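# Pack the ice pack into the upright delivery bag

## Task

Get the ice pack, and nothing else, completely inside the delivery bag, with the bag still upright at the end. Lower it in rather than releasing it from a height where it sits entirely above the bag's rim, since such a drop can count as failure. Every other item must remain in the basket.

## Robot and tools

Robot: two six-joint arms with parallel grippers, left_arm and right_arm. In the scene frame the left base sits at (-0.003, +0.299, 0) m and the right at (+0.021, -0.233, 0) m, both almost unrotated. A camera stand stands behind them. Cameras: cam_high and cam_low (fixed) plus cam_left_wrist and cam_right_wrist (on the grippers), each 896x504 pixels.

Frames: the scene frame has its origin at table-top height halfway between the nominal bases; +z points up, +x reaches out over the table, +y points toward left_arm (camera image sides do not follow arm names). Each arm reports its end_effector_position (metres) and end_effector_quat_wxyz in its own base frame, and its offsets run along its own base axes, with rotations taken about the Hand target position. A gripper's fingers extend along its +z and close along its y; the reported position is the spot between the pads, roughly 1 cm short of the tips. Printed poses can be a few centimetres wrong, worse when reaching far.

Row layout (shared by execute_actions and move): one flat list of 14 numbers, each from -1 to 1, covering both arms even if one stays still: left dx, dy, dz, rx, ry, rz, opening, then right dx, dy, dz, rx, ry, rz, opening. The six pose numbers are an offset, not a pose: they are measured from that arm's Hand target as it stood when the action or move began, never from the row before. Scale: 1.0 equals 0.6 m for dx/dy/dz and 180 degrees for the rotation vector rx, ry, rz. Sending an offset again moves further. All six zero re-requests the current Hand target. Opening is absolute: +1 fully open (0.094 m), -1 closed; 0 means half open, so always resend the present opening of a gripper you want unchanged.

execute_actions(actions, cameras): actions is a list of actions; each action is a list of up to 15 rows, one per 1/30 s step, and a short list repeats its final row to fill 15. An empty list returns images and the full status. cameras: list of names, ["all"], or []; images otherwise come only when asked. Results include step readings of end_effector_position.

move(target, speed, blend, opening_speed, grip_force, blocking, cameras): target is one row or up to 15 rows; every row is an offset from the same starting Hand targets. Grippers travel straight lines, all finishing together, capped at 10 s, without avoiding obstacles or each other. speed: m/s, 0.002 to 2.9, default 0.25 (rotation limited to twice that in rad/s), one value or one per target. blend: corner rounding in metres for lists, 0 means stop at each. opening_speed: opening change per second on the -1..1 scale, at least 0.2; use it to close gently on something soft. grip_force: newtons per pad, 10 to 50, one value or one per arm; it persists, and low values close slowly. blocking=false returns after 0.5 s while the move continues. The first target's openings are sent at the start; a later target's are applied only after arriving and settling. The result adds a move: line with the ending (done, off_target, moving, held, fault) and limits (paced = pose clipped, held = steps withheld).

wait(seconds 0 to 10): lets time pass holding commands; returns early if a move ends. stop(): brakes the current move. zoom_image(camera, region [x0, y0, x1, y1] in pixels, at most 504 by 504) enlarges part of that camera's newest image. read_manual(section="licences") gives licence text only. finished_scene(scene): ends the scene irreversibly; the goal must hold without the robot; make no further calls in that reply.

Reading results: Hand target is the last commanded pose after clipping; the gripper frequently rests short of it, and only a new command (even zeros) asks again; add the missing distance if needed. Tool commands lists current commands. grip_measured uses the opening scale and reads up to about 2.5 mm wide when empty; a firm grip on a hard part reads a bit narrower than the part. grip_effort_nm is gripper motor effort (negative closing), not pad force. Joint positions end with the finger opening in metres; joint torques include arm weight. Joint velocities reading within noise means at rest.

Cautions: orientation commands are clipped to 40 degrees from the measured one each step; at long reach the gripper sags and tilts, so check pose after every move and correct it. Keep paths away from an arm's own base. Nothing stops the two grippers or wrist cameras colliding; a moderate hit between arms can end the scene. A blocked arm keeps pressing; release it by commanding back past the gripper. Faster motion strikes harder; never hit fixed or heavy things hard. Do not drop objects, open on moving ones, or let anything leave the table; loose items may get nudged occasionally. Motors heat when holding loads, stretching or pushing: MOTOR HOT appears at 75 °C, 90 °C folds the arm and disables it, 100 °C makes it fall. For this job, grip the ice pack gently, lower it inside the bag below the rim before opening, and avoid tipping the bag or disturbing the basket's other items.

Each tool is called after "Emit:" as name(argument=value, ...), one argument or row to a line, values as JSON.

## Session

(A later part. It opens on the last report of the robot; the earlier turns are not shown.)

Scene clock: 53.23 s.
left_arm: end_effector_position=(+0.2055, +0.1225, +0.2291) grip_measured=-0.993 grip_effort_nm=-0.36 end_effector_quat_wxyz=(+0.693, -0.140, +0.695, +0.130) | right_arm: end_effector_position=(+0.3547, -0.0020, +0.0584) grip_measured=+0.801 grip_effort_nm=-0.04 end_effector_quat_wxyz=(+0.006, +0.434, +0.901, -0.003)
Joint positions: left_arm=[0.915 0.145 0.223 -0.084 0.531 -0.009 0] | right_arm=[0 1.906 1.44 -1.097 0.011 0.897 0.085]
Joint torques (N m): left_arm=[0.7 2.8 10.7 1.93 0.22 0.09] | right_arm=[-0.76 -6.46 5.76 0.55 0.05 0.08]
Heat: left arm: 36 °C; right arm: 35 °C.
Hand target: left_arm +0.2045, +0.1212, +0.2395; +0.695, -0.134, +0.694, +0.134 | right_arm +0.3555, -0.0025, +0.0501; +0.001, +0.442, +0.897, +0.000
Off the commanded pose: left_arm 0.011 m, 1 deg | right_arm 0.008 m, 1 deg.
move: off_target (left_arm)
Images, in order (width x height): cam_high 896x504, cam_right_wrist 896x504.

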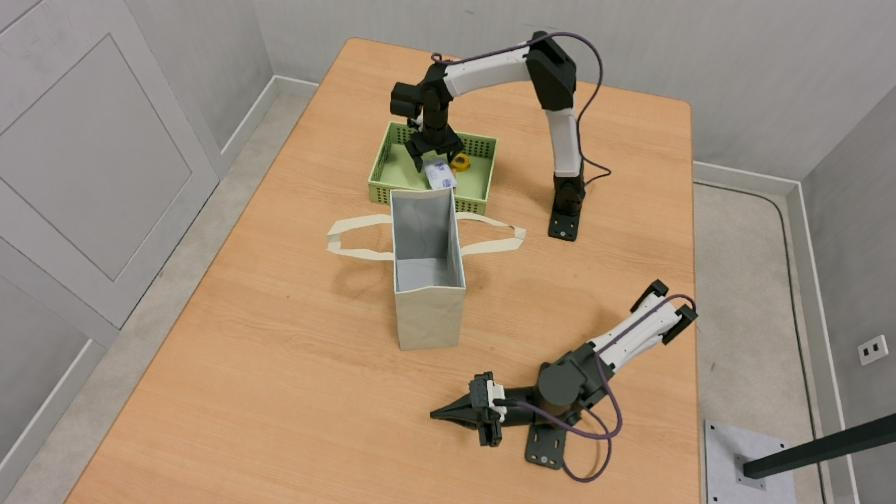

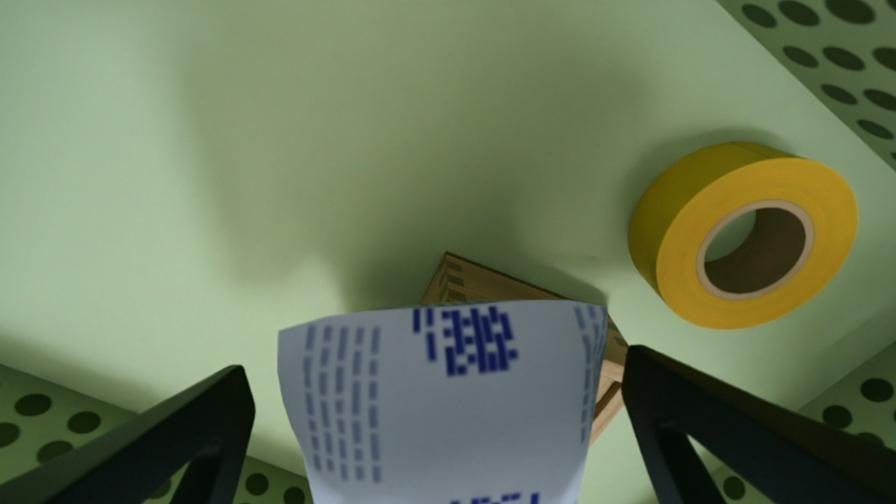

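Emit:
move(
  target=[0, 0, 0, 0, 0, 0, -1, 0, 0, -0.0167, 0, 0, 0, 0.8],
  speed=0.1,
  cameras=["cam_right_wrist"],
)

Scene clock: 54.40 s.
left_arm: end_effector_position=(+0.2055, +0.1225, +0.2291) grip_measured=-0.993 grip_effort_nm=-0.36 end_effector_quat_wxyz=(+0.693, -0.140, +0.695, +0.130) | right_arm: end_effector_position=(+0.3554, -0.0020, +0.0494) grip_measured=+0.801 grip_effort_nm=-0.04 end_effector_quat_wxyz=(+0.007, +0.434, +0.901, -0.002)
Joint positions: left_arm=[0.915 0.145 0.223 -0.084 0.531 -0.009 0] | right_arm=[0 1.914 1.414 -1.06 0.011 0.897 0.085]
Joint torques (N m): left_arm=[0.7 2.81 10.7 1.93 0.22 0.09] | right_arm=[-0.75 -6.32 5.64 0.57 0.07 0.08]
Heat: left arm: 36 °C; right arm: 35 °C.
Hand target: left_arm +0.2045, +0.1212, +0.2395; +0.695, -0.134, +0.694, +0.134 | right_arm +0.3555, -0.0025, +0.0401; +0.000, +0.442, +0.897, +0.000
Off the commanded pose: left_arm 0.011 m, 1 deg | right_arm 0.009 m, 1 deg.
move: off_target (left_arm)
Images, in order (width x height): cam_right_wrist 896x504.

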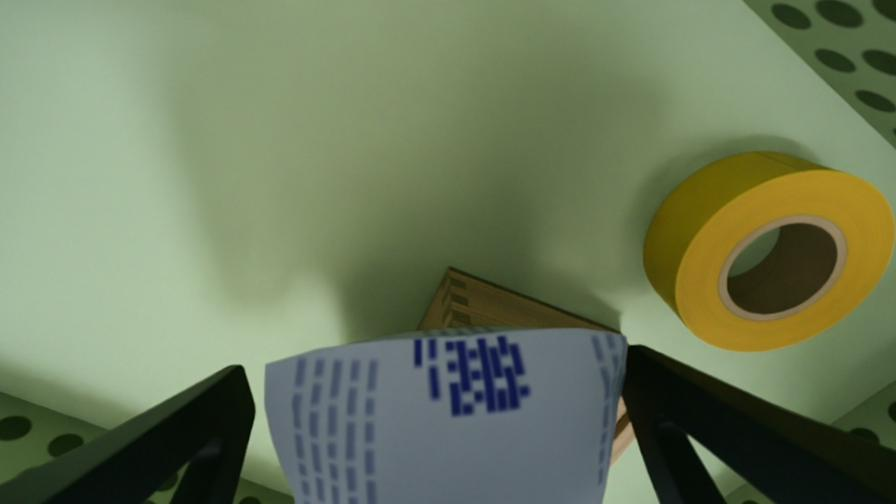

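Emit:
move(
  target=[0, 0, 0, 0, 0, 0, -1, 0, 0, 0, 0, 0, 0, 0.3],
  speed=0.1,
  grip_force=20,
  opening_speed=0.4,
  cameras=["cam_right_wrist"],
)

Scene clock: 56.60 s.
left_arm: end_effector_position=(+0.2055, +0.1225, +0.2291) grip_measured=-0.993 grip_effort_nm=-0.36 end_effector_quat_wxyz=(+0.693, -0.140, +0.695, +0.130) | right_arm: end_effector_position=(+0.3555, -0.0018, +0.0494) grip_measured=+0.303 grip_effort_nm=-0.14 end_effector_quat_wxyz=(+0.007, +0.434, +0.901, -0.002)
Joint positions: left_arm=[0.915 0.145 0.223 -0.084 0.531 -0.009 0] | right_arm=[0 1.914 1.414 -1.059 0.01 0.897 0.061]
Joint torques (N m): left_arm=[0.69 2.8 10.7 1.93 0.22 0.09] | right_arm=[-0.75 -6.31 5.61 0.56 0.08 0.08]
Heat: left arm: 36 °C; right arm: 35 °C.
Hand target: left_arm +0.2045, +0.1212, +0.2395; +0.695, -0.134, +0.694, +0.134 | right_arm +0.3554, -0.0025, +0.0401; +0.000, +0.442, +0.897, +0.000
Off the commanded pose: left_arm 0.011 m, 1 deg | right_arm 0.009 m, 1 deg.
grip_force (N): 20, 20
move: off_target (left_arm)
Images, in order (width x height): cam_right_wrist 896x504.

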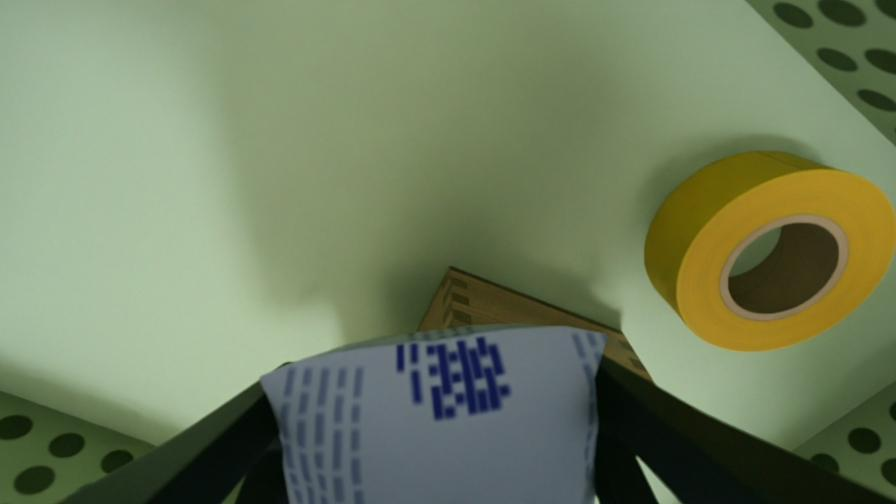

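Emit:
move(
  target=[0, 0, 0, 0, 0, 0, -1, 0, 0, 0, 0, 0, 0, 0.2],
  speed=0.1,
  grip_force=20,
  opening_speed=0.4,
  cameras=["cam_right_wrist"],
)

Scene clock: 57.43 s.
left_arm: end_effector_position=(+0.2055, +0.1225, +0.2291) grip_measured=-0.993 grip_effort_nm=-0.36 end_effector_quat_wxyz=(+0.693, -0.140, +0.695, +0.130) | right_arm: end_effector_position=(+0.3555, -0.0018, +0.0494) grip_measured=+0.205 grip_effort_nm=-0.23 end_effector_quat_wxyz=(+0.007, +0.434, +0.901, -0.002)
Joint positions: left_arm=[0.915 0.145 0.223 -0.084 0.531 -0.009 0] | right_arm=[0 1.914 1.414 -1.059 0.01 0.897 0.057]
Joint torques (N m): left_arm=[0.69 2.8 10.71 1.93 0.22 0.09] | right_arm=[-0.72 -6.35 5.64 0.56 0.08 0.07]
Heat: left arm: 36 °C; right arm: 35 °C.
Hand target: left_arm +0.2045, +0.1212, +0.2395; +0.695, -0.134, +0.694, +0.134 | right_arm +0.3554, -0.0025, +0.0401; +0.000, +0.442, +0.897, +0.000
Off the commanded pose: left_arm 0.011 m, 1 deg | right_arm 0.009 m, 1 deg.
grip_force (N): 20, 20
move: off_target (left_arm)
Images, in order (width x height): cam_right_wrist 896x504.

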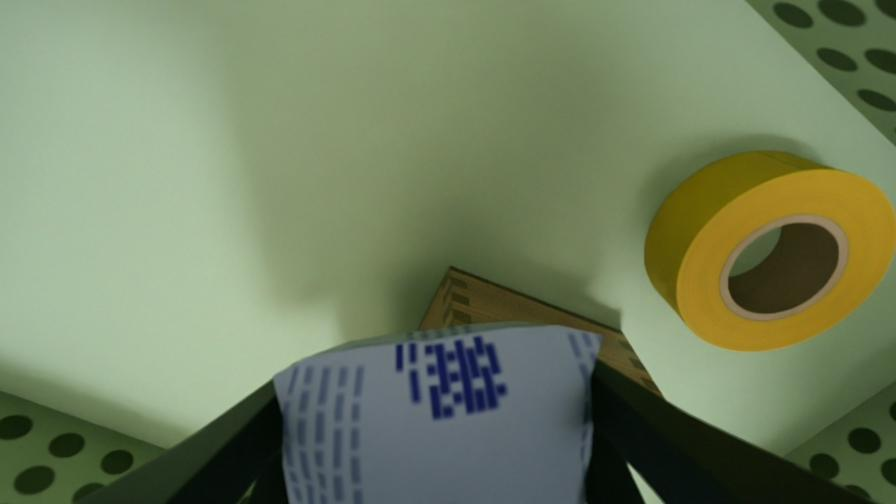

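Emit:
move(
  target=[0, 0, 0, 0, 0, 0, -1, 0, 0, 0, 0, 0, 0, 0.12],
  speed=0.1,
  grip_force=20,
  opening_speed=0.4,
  cameras=["cam_right_wrist"],
)

Scene clock: 58.13 s.
left_arm: end_effector_position=(+0.2055, +0.1225, +0.2291) grip_measured=-0.993 grip_effort_nm=-0.36 end_effector_quat_wxyz=(+0.693, -0.140, +0.695, +0.130) | right_arm: end_effector_position=(+0.3555, -0.0018, +0.0494) grip_measured=+0.169 grip_effort_nm=-0.40 end_effector_quat_wxyz=(+0.007, +0.434, +0.901, -0.002)
Joint positions: left_arm=[0.915 0.145 0.223 -0.084 0.531 -0.009 0] | right_arm=[0 1.914 1.414 -1.059 0.01 0.897 0.055]
Joint torques (N m): left_arm=[0.69 2.8 10.69 1.93 0.22 0.09] | right_arm=[-0.76 -6.35 5.64 0.56 0.07 0.07]
Heat: left arm: 36 °C; right arm: 34 °C.
Hand target: left_arm +0.2045, +0.1212, +0.2395; +0.695, -0.134, +0.694, +0.134 | right_arm +0.3554, -0.0025, +0.0401; +0.000, +0.442, +0.897, +0.000
Off the commanded pose: left_arm 0.011 m, 1 deg | right_arm 0.009 m, 1 deg.
grip_force (N): 20, 20
move: off_target (left_arm)
Images, in order (width x height): cam_right_wrist 896x504.

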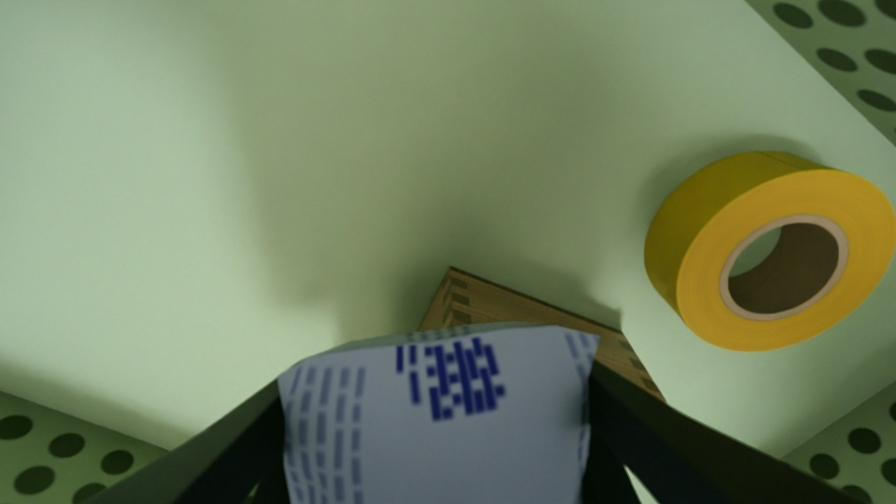

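Emit:
move(
  target=[0, 0, 0, 0, 0, 0, -1, 0, 0, 0.1, 0, 0, 0, 0.12],
  speed=0.1,
  cameras=["cam_right_wrist", "cam_high", "cam_low"],
)

Scene clock: 59.57 s.
left_arm: end_effector_position=(+0.2055, +0.1225, +0.2290) grip_measured=-0.993 grip_effort_nm=-0.36 end_effector_quat_wxyz=(+0.693, -0.140, +0.695, +0.130) | right_arm: end_effector_position=(+0.3507, -0.0018, +0.0842) grip_measured=+0.161 grip_effort_nm=-0.45 end_effector_quat_wxyz=(-0.013, +0.434, +0.901, -0.012)
Joint positions: left_arm=[0.915 0.145 0.223 -0.084 0.531 -0.009 0] | right_arm=[0 1.914 1.554 -1.245 0.01 0.897 0.055]
Joint torques (N m): left_arm=[0.69 2.8 10.71 1.93 0.22 0.09] | right_arm=[-0.77 -9.59 9.87 0.12 0.08 0.07]
Heat: left arm: 36 °C; right arm: 35 °C.
Hand target: left_arm +0.2045, +0.1212, +0.2395; +0.695, -0.134, +0.694, +0.134 | right_arm +0.3554, -0.0025, +0.1001; +0.000, +0.442, +0.897, +0.000
Off the commanded pose: left_arm 0.011 m, 1 deg | right_arm 0.017 m, 2 deg.
grip_force (N): 20, 20
move: off_target (left_arm, right_arm)
Images, in order (width x height): cam_high 896x504, cam_low 896x504, cam_right_wrist 896x504.

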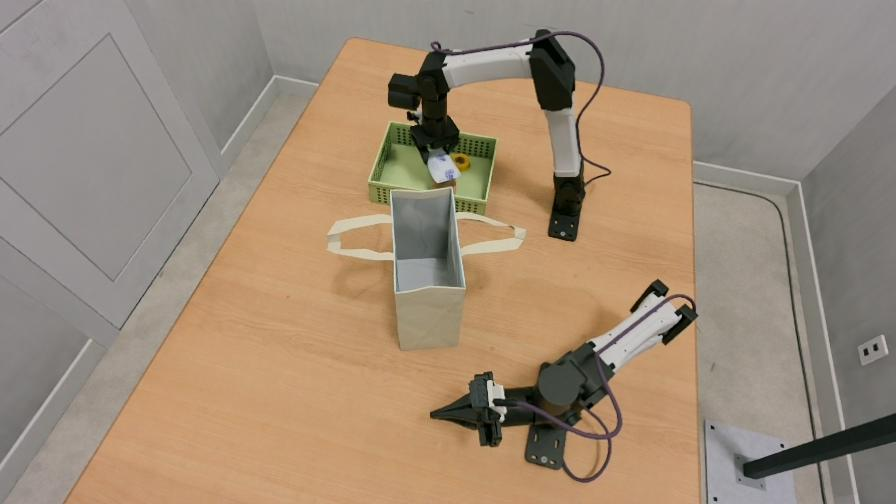

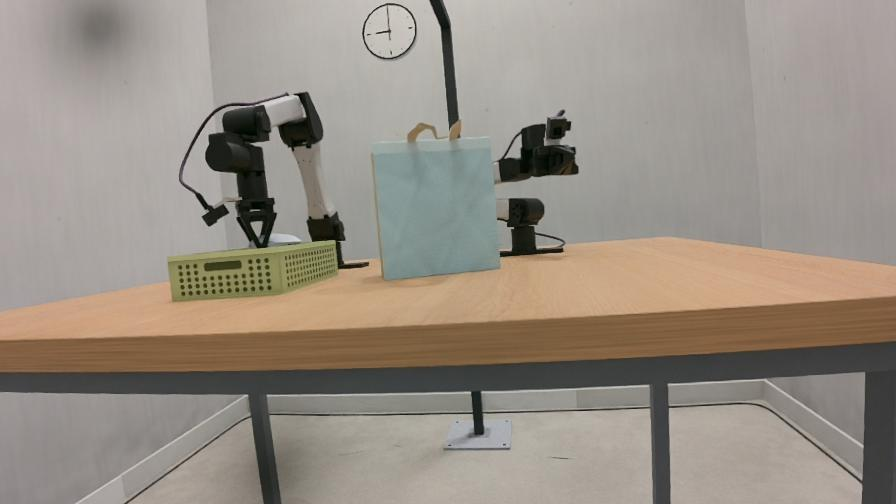

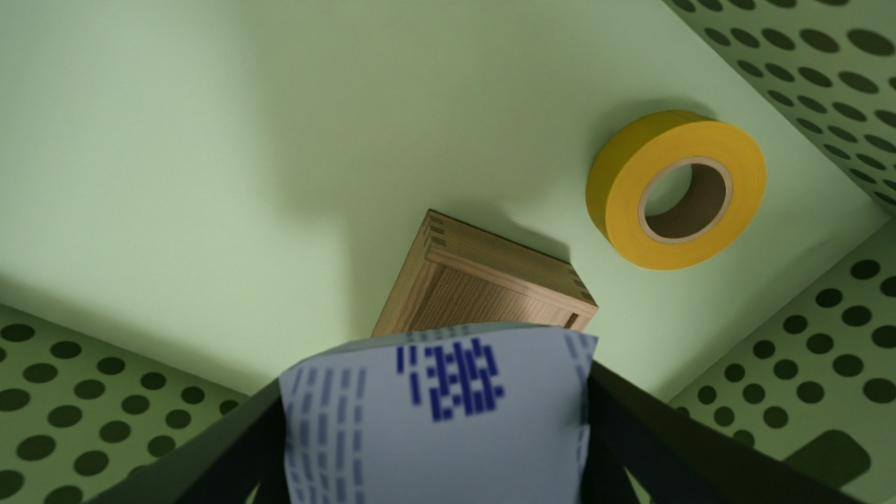

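Emit:
move(
  target=[
    [0, 0, 0, 0, 0, 0, -1, 0, 0, 0.1167, 0, 0, 0, 0.12],
    [0, 0, 0, 0, 0, 0, -1, -0.0423, 0.0375, 0.4332, -0.1522, -0.3088, 0.2636, 0.12],
  ],
  speed=0.2,
  blend=[0.03, 0],
  cameras=["cam_right_wrist", "cam_high", "cam_low"],
)

Scene clock: 64.87 s.
left_arm: end_effector_position=(+0.2055, +0.1225, +0.2290) grip_measured=-0.993 grip_effort_nm=-0.36 end_effector_quat_wxyz=(+0.693, -0.140, +0.695, +0.130) | right_arm: end_effector_position=(+0.3275, +0.0197, +0.3478) grip_measured=+0.161 grip_effort_nm=-0.44 end_effector_quat_wxyz=(+0.475, +0.004, +0.880, -0.004)
Joint positions: left_arm=[0.915 0.145 0.223 -0.084 0.531 -0.009 0] | right_arm=[0.118 1.128 1.439 -0.896 0.11 0.069 0.055]
Joint torques (N m): left_arm=[0.69 2.8 10.7 1.93 0.22 0.09] | right_arm=[-0.77 -3.74 6.58 2.29 0.04 -0.22]
Heat: left arm: 37 °C; right arm: 34 °C.
Hand target: left_arm +0.2045, +0.1212, +0.2395; +0.695, -0.134, +0.694, +0.134 | right_arm +0.3301, +0.0199, +0.3601; +0.501, +0.000, +0.866, +0.000
Off the commanded pose: left_arm 0.011 m, 1 deg | right_arm 0.013 m, 3 deg.
grip_force (N): 20, 20
move: off_target (left_arm, right_arm)
Images, in order (width x height): cam_high 896x504, cam_low 896x504, cam_right_wrist 896x504.

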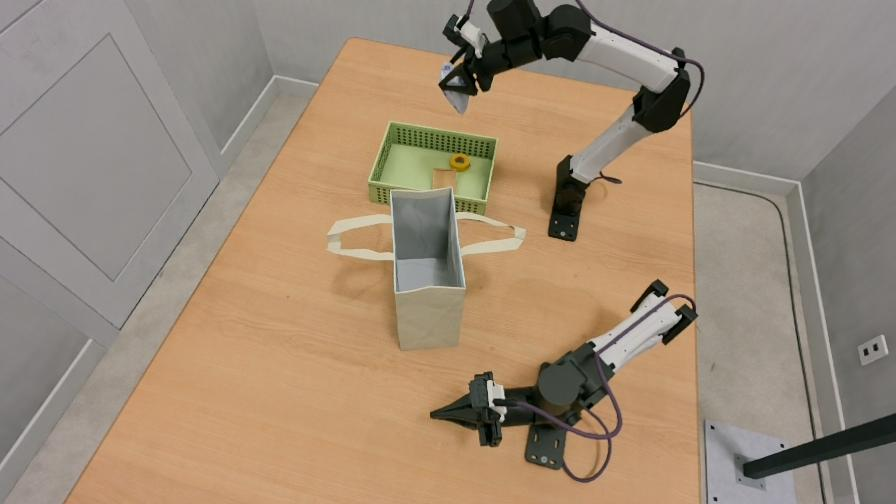

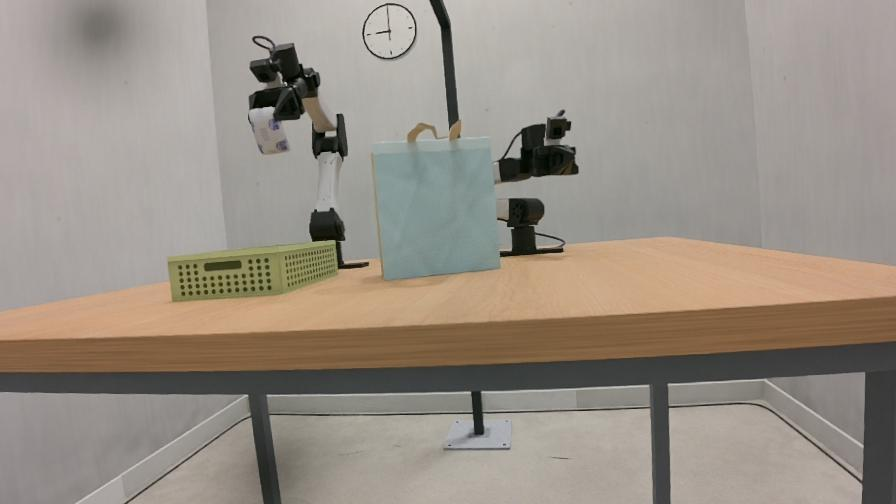

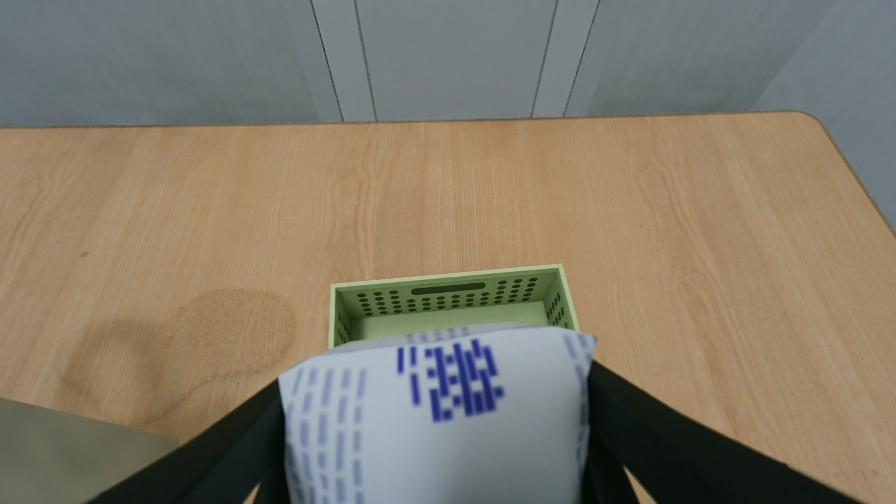

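Emit:
move(
  target=[0, 0, 0, 0, 0, 0, -1, -0.0333, 0.5625, 0, 0, 0, 0.1056, 0.12],
  speed=0.2,
  cameras=["cam_right_wrist", "cam_high", "cam_low"],
)

Emit:
zoom_image(
  camera="cam_high",
  region=[300, 100, 600, 400],
)

Scene clock: 67.60 s.
left_arm: end_effector_position=(+0.2055, +0.1225, +0.2290) grip_measured=-0.993 grip_effort_nm=-0.36 end_effector_quat_wxyz=(+0.693, -0.140, +0.695, +0.130) | right_arm: end_effector_position=(+0.3057, +0.3560, +0.3463) grip_measured=+0.161 grip_effort_nm=-0.45 end_effector_quat_wxyz=(+0.479, -0.160, +0.860, +0.075)
Joint positions: left_arm=[0.915 0.145 0.223 -0.084 0.531 -0.009 0] | right_arm=[1.074 1.749 1.972 -0.922 0.605 0.416 0.055]
Joint torques (N m): left_arm=[0.7 2.8 10.69 1.93 0.22 0.08] | right_arm=[-0.16 -6.28 11.26 1.73 0.51 0.08]
Heat: left arm: 37 °C; right arm: 35 °C.
Hand target: left_arm +0.2045, +0.1212, +0.2395; +0.695, -0.134, +0.694, +0.134 | right_arm +0.3100, +0.3575, +0.3600; +0.494, -0.143, +0.854, +0.083
Off the commanded pose: left_arm 0.011 m, 1 deg | right_arm 0.015 m, 3 deg.
grip_force (N): 20, 20
move: off_target (left_arm, right_arm)
Images, in order (width x height): cam_high 896x504, cam_low 896x504, cam_right_wrist 896x504.

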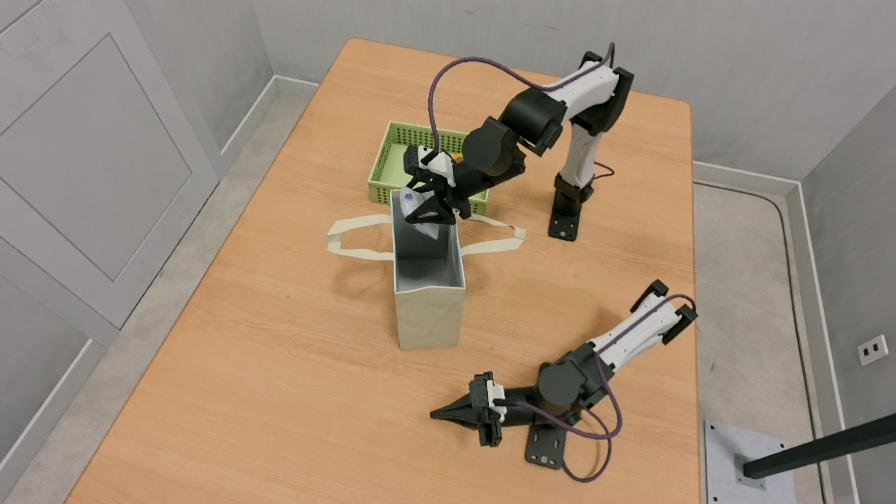

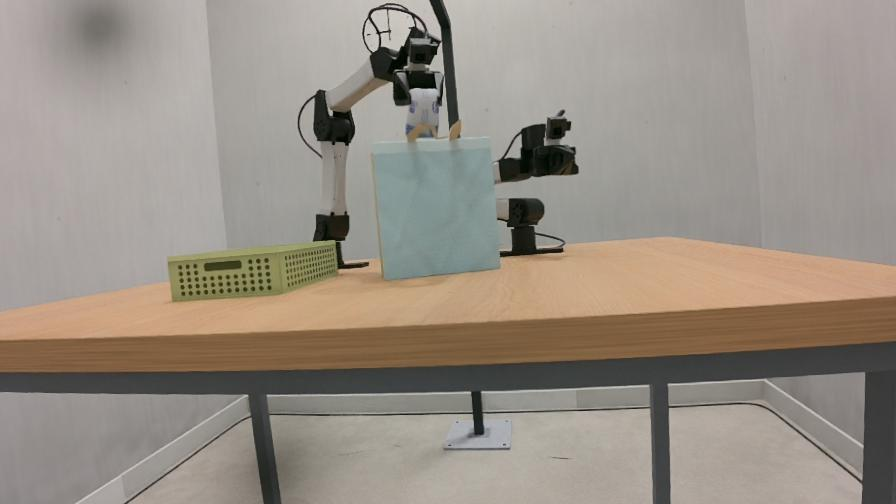

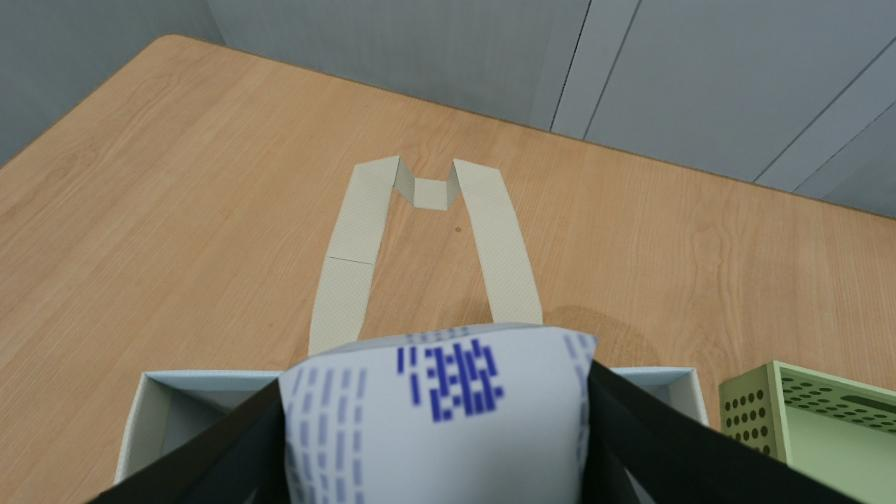

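Scaled by 1.680 from the camera's 896x504 image, which has a finer 1280x720 frame.

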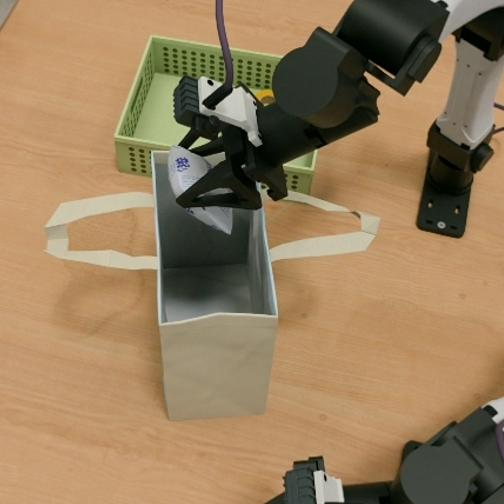

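Emit:
execute_actions(
  actions=[],
  cameras=["all"],
)

Scene clock: 69.13 s.
left_arm: end_effector_position=(+0.2055, +0.1225, +0.2290) grip_measured=-0.993 grip_effort_nm=-0.36 end_effector_quat_wxyz=(+0.693, -0.140, +0.695, +0.130) | right_arm: end_effector_position=(+0.3057, +0.3560, +0.3462) grip_measured=+0.161 grip_effort_nm=-0.45 end_effector_quat_wxyz=(+0.479, -0.160, +0.860, +0.075)
Joint positions: left_arm=[0.915 0.145 0.223 -0.084 0.531 -0.009 0] | right_arm=[1.074 1.749 1.972 -0.923 0.605 0.416 0.055]
Joint velocities: within noise
Joint torques (N m): left_arm=[0.7 2.81 10.71 1.94 0.22 0.09] | right_arm=[-0.13 -6.27 11.22 1.74 0.51 0.07]
Heat: left arm: 37 °C; right arm: 35 °C.
Hand target: left_arm +0.2045, +0.1212, +0.2395; +0.695, -0.134, +0.694, +0.134 | right_arm +0.3100, +0.3575, +0.3600; +0.494, -0.143, +0.854, +0.083
Tool commands: left_gripper/opening=-1.0 right_gripper/opening=+0.12
Off the commanded pose: left_arm 0.011 m, 1 deg | right_arm 0.015 m, 3 deg.
grip_force (N): 20, 20

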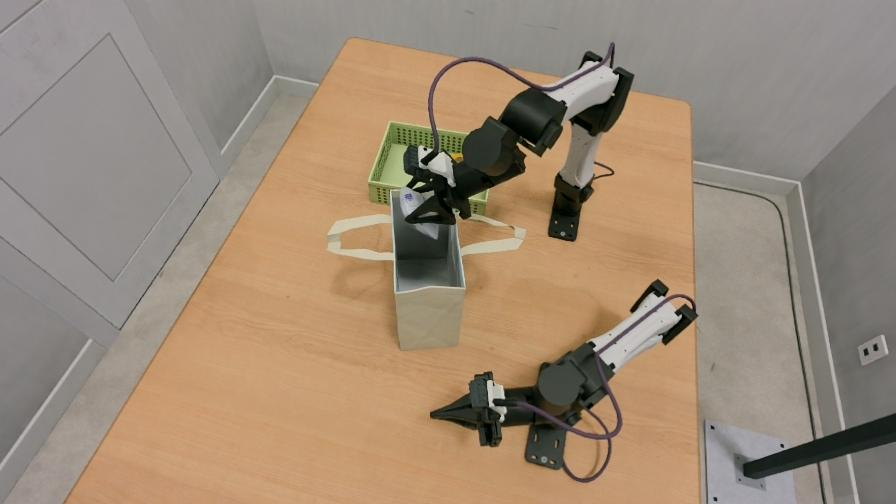

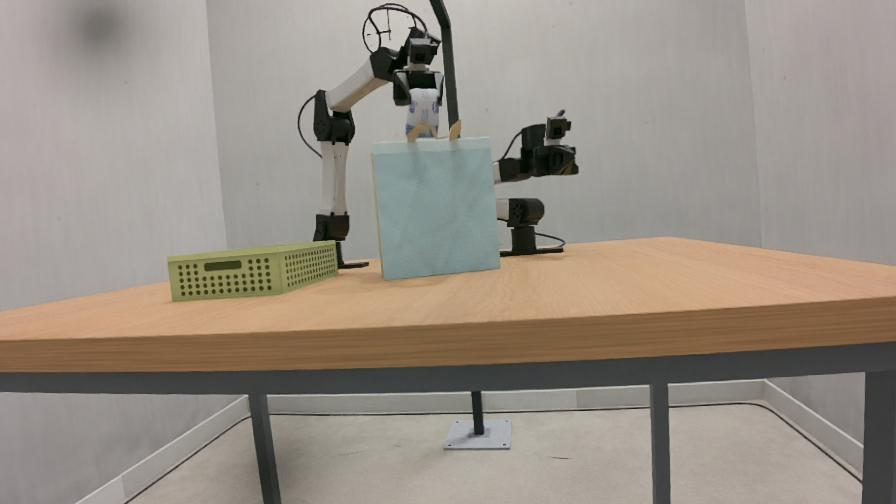

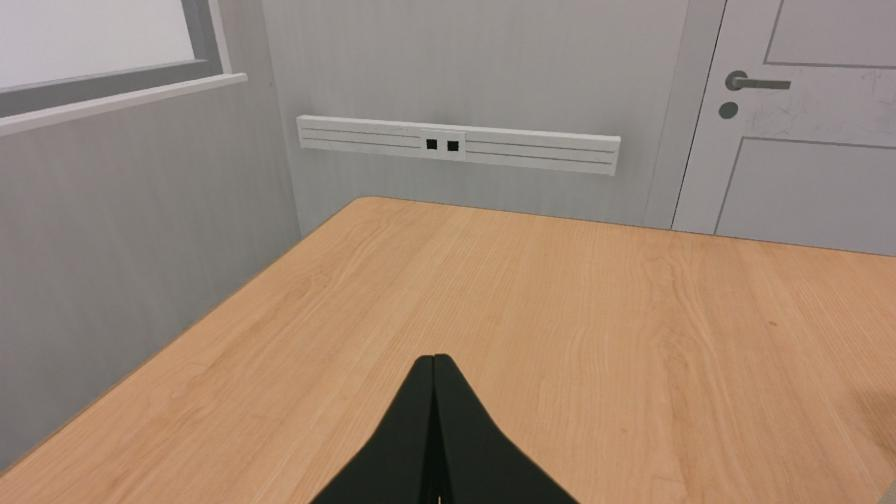

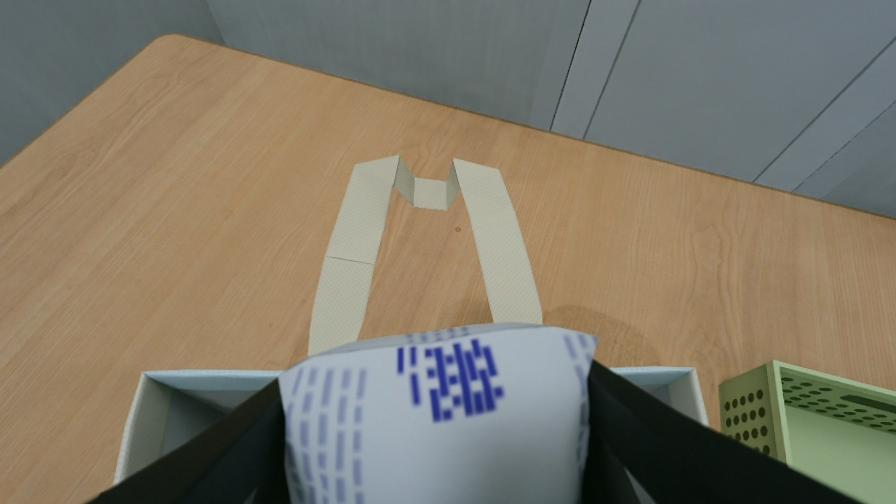

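Emit:
move(
  target=[
    [0,0,0,0,0,0,-1, 0.003,0.001,-0.15,-0.0217,0.0630,0,0.12],
  ],
  speed=0.15,
  cameras=["cam_high","cam_low","cam_right_wrist"],
)

Scene clock: 73.13 s.
left_arm: end_effector_position=(+0.2055, +0.1225, +0.2290) grip_measured=-0.993 grip_effort_nm=-0.36 end_effector_quat_wxyz=(+0.693, -0.140, +0.695, +0.130) | right_arm: end_effector_position=(+0.3088, +0.3561, +0.2740) grip_measured=+0.161 grip_effort_nm=-0.45 end_effector_quat_wxyz=(+0.403, -0.158, +0.899, +0.064)
Joint positions: left_arm=[0.915 0.145 0.223 -0.084 0.531 -0.009 0] | right_arm=[1.036 1.786 1.847 -0.928 0.504 0.5 0.055]
Joint torques (N m): left_arm=[0.68 2.8 10.7 1.93 0.22 0.09] | right_arm=[-0.64 -6.9 7.21 1.63 0.31 0.09]
Heat: left arm: 37 °C; right arm: 36 °C.
Hand target: left_arm +0.2045, +0.1212, +0.2395; +0.695, -0.134, +0.694, +0.134 | right_arm +0.3118, +0.3581, +0.2700; +0.402, -0.150, +0.901, +0.067
Off the commanded pose: left_arm 0.011 m, 1 deg | right_arm 0.005 m, 1 deg.
grip_force (N): 20, 20
move: off_target (left_arm)
Images, in order (width x height): cam_high 896x504, cam_low 896x504, cam_right_wrist 896x504.

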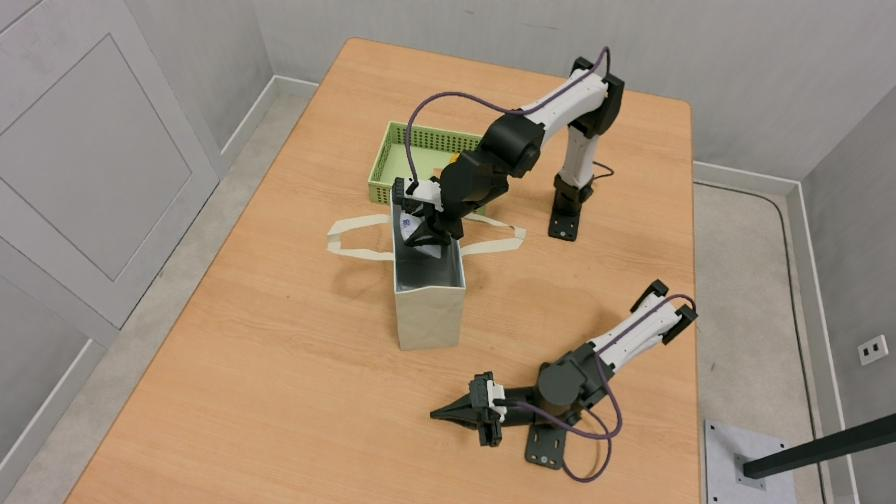

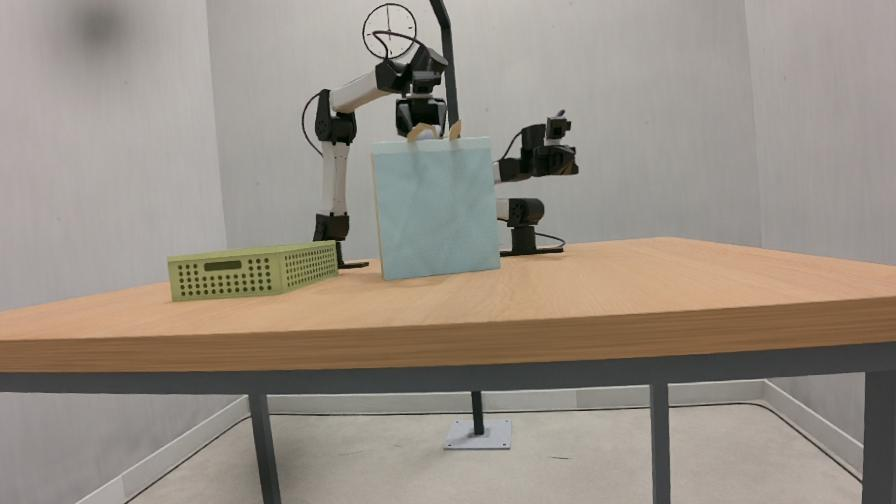

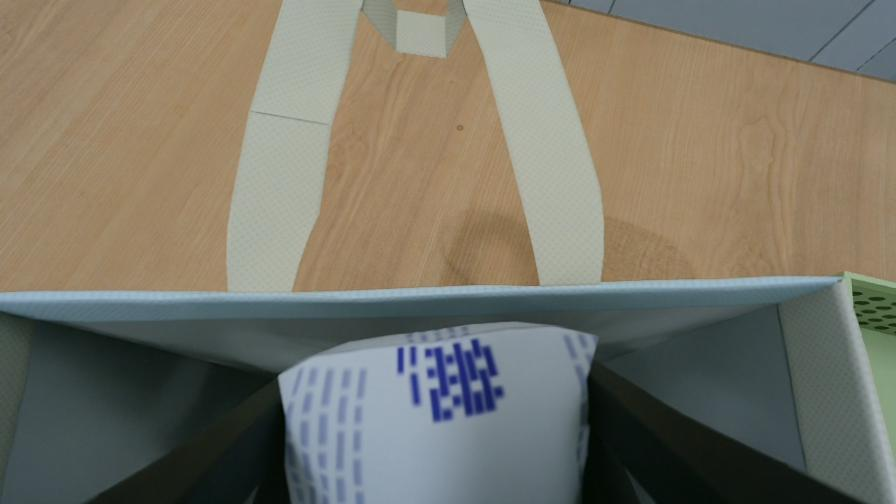

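Emit:
zoom_image(
  camera="cam_right_wrist",
  region=[200, 240, 700, 504],
)

Scaled by 1.008 from the camera's 896x504 image, which has a finer 1280x720 frame.

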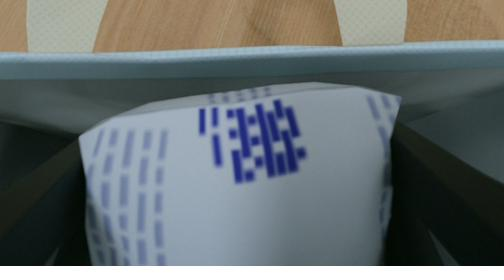

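Emit:
move(
  target=[
    [0,0,0,0,0,0,-1, 0.003,0.001,-0.175,-0.0289,0.0841,0,0.12],
  ],
  speed=0.12,
  cameras=["cam_high","cam_low","cam_right_wrist"],
)

Scene clock: 75.37 s.
left_arm: end_effector_position=(+0.2055, +0.1225, +0.2290) grip_measured=-0.993 grip_effort_nm=-0.36 end_effector_quat_wxyz=(+0.693, -0.140, +0.695, +0.130) | right_arm: end_effector_position=(+0.3126, +0.3594, +0.1727) grip_measured=+0.161 grip_effort_nm=-0.45 end_effector_quat_wxyz=(+0.280, -0.164, +0.945, +0.048)
Joint positions: left_arm=[0.915 0.145 0.223 -0.084 0.531 -0.009 0] | right_arm=[0.973 1.923 1.774 -0.939 0.327 0.547 0.055]
Joint torques (N m): left_arm=[0.69 2.8 10.7 1.94 0.22 0.09] | right_arm=[-0.64 -7.71 7.19 1.24 0.25 0.07]
Heat: left arm: 38 °C; right arm: 36 °C.
Hand target: left_arm +0.2045, +0.1212, +0.2395; +0.695, -0.134, +0.694, +0.134 | right_arm +0.3136, +0.3587, +0.1649; +0.272, -0.158, +0.948, +0.046
Off the commanded pose: left_arm 0.011 m, 1 deg | right_arm 0.008 m, 1 deg.
grip_force (N): 20, 20
move: off_target (left_arm)
Images, in order (width x height): cam_high 896x504, cam_low 896x504, cam_right_wrist 896x504.

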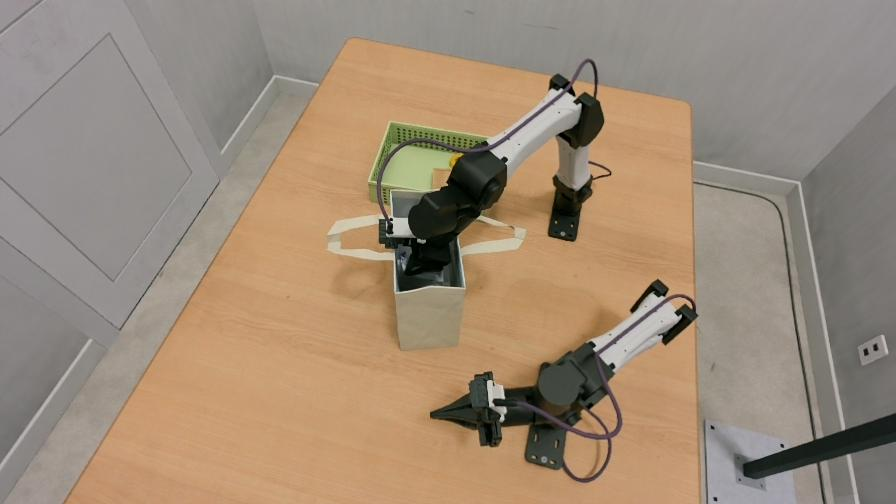

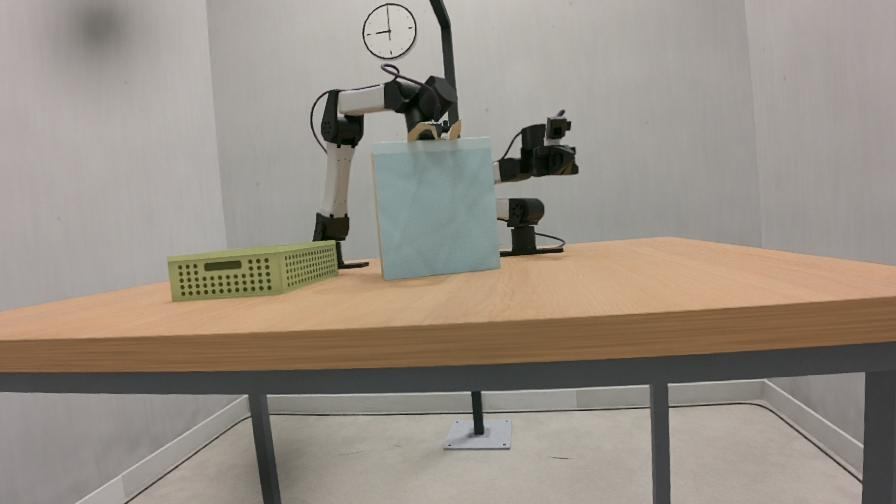

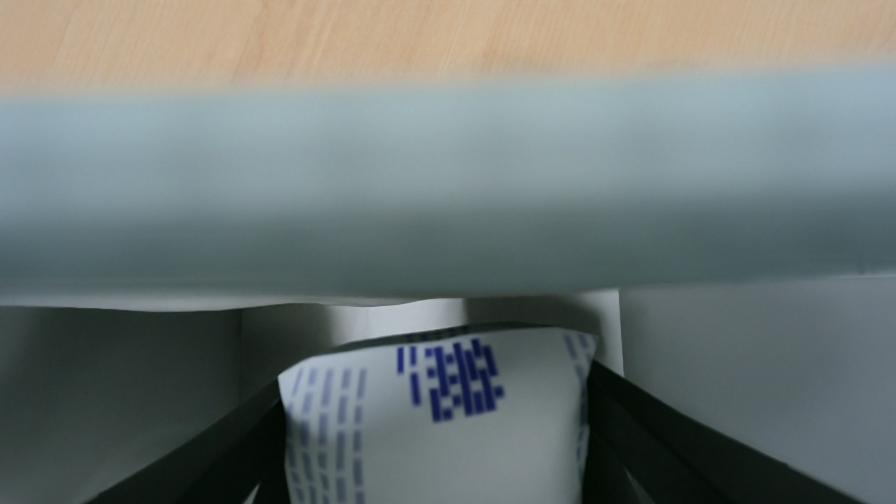

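Emit:
move(
  target=[
    [0,0,0,0,0,0,-1, 0,0,0.01,0,0,0,0.6],
  ],
  speed=0.05,
  opening_speed=0.4,
  cameras=["cam_high","cam_low","cam_right_wrist"],
)

Scene clock: 77.77 s.
left_arm: end_effector_position=(+0.2055, +0.1225, +0.2290) grip_measured=-0.993 grip_effort_nm=-0.36 end_effector_quat_wxyz=(+0.693, -0.140, +0.695, +0.130) | right_arm: end_effector_position=(+0.3103, +0.3564, +0.1707) grip_measured=+0.599 grip_effort_nm=0.11 end_effector_quat_wxyz=(+0.273, -0.166, +0.946, +0.042)
Joint positions: left_arm=[0.915 0.145 0.223 -0.084 0.531 -0.009 0] | right_arm=[0.973 1.923 1.774 -0.957 0.326 0.547 0.075]
Joint torques (N m): left_arm=[0.69 2.8 10.7 1.93 0.22 0.09] | right_arm=[-0.65 -7.54 9.61 1.17 0.24 0.07]
Heat: left arm: 38 °C; right arm: 36 °C.
Hand target: left_arm +0.2045, +0.1212, +0.2395; +0.695, -0.134, +0.694, +0.134 | right_arm +0.3136, +0.3587, +0.1710; +0.272, -0.159, +0.948, +0.046
Off the commanded pose: left_arm 0.011 m, 1 deg | right_arm 0.004 m, 1 deg.
grip_force (N): 20, 20
move: off_target (left_arm)
Images, in order (width x height): cam_high 896x504, cam_low 896x504, cam_right_wrist 896x504.

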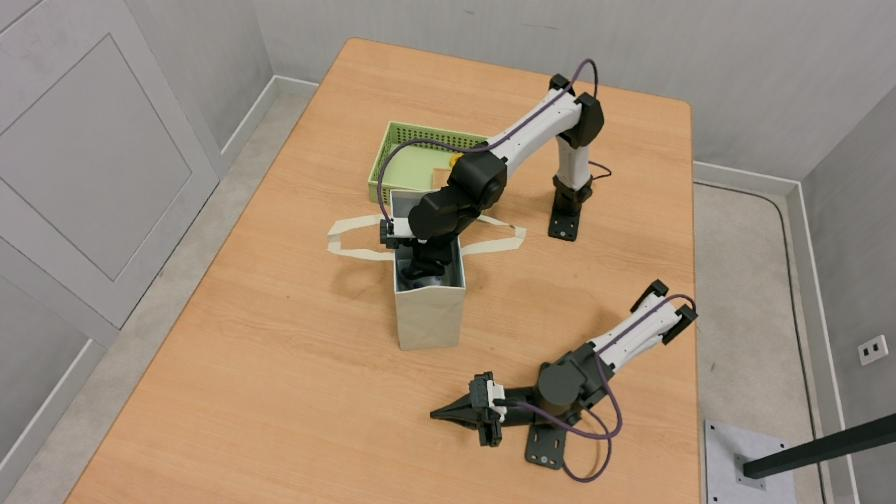

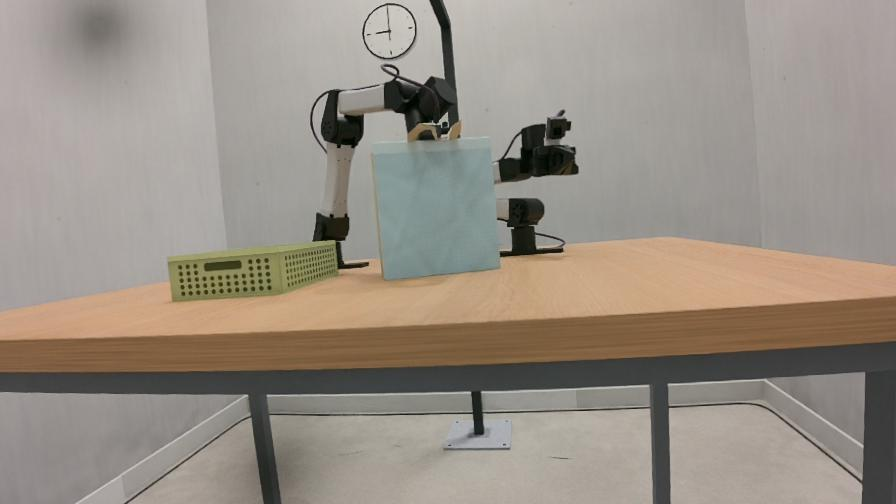

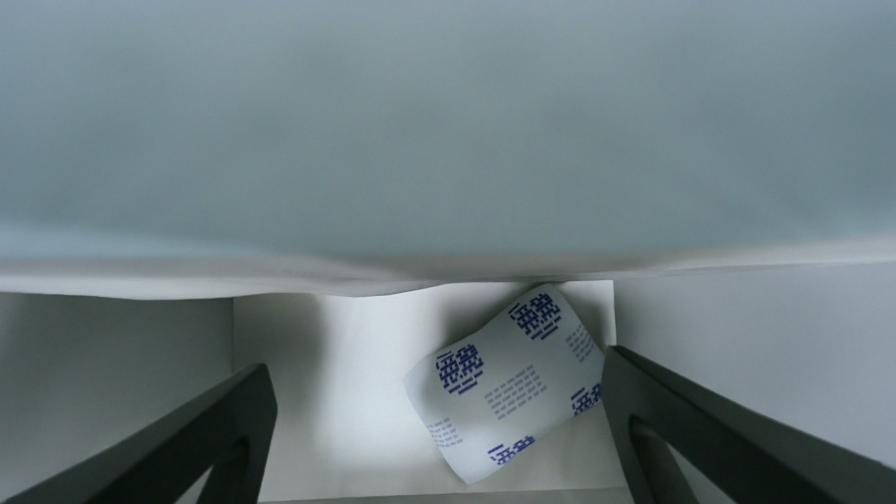

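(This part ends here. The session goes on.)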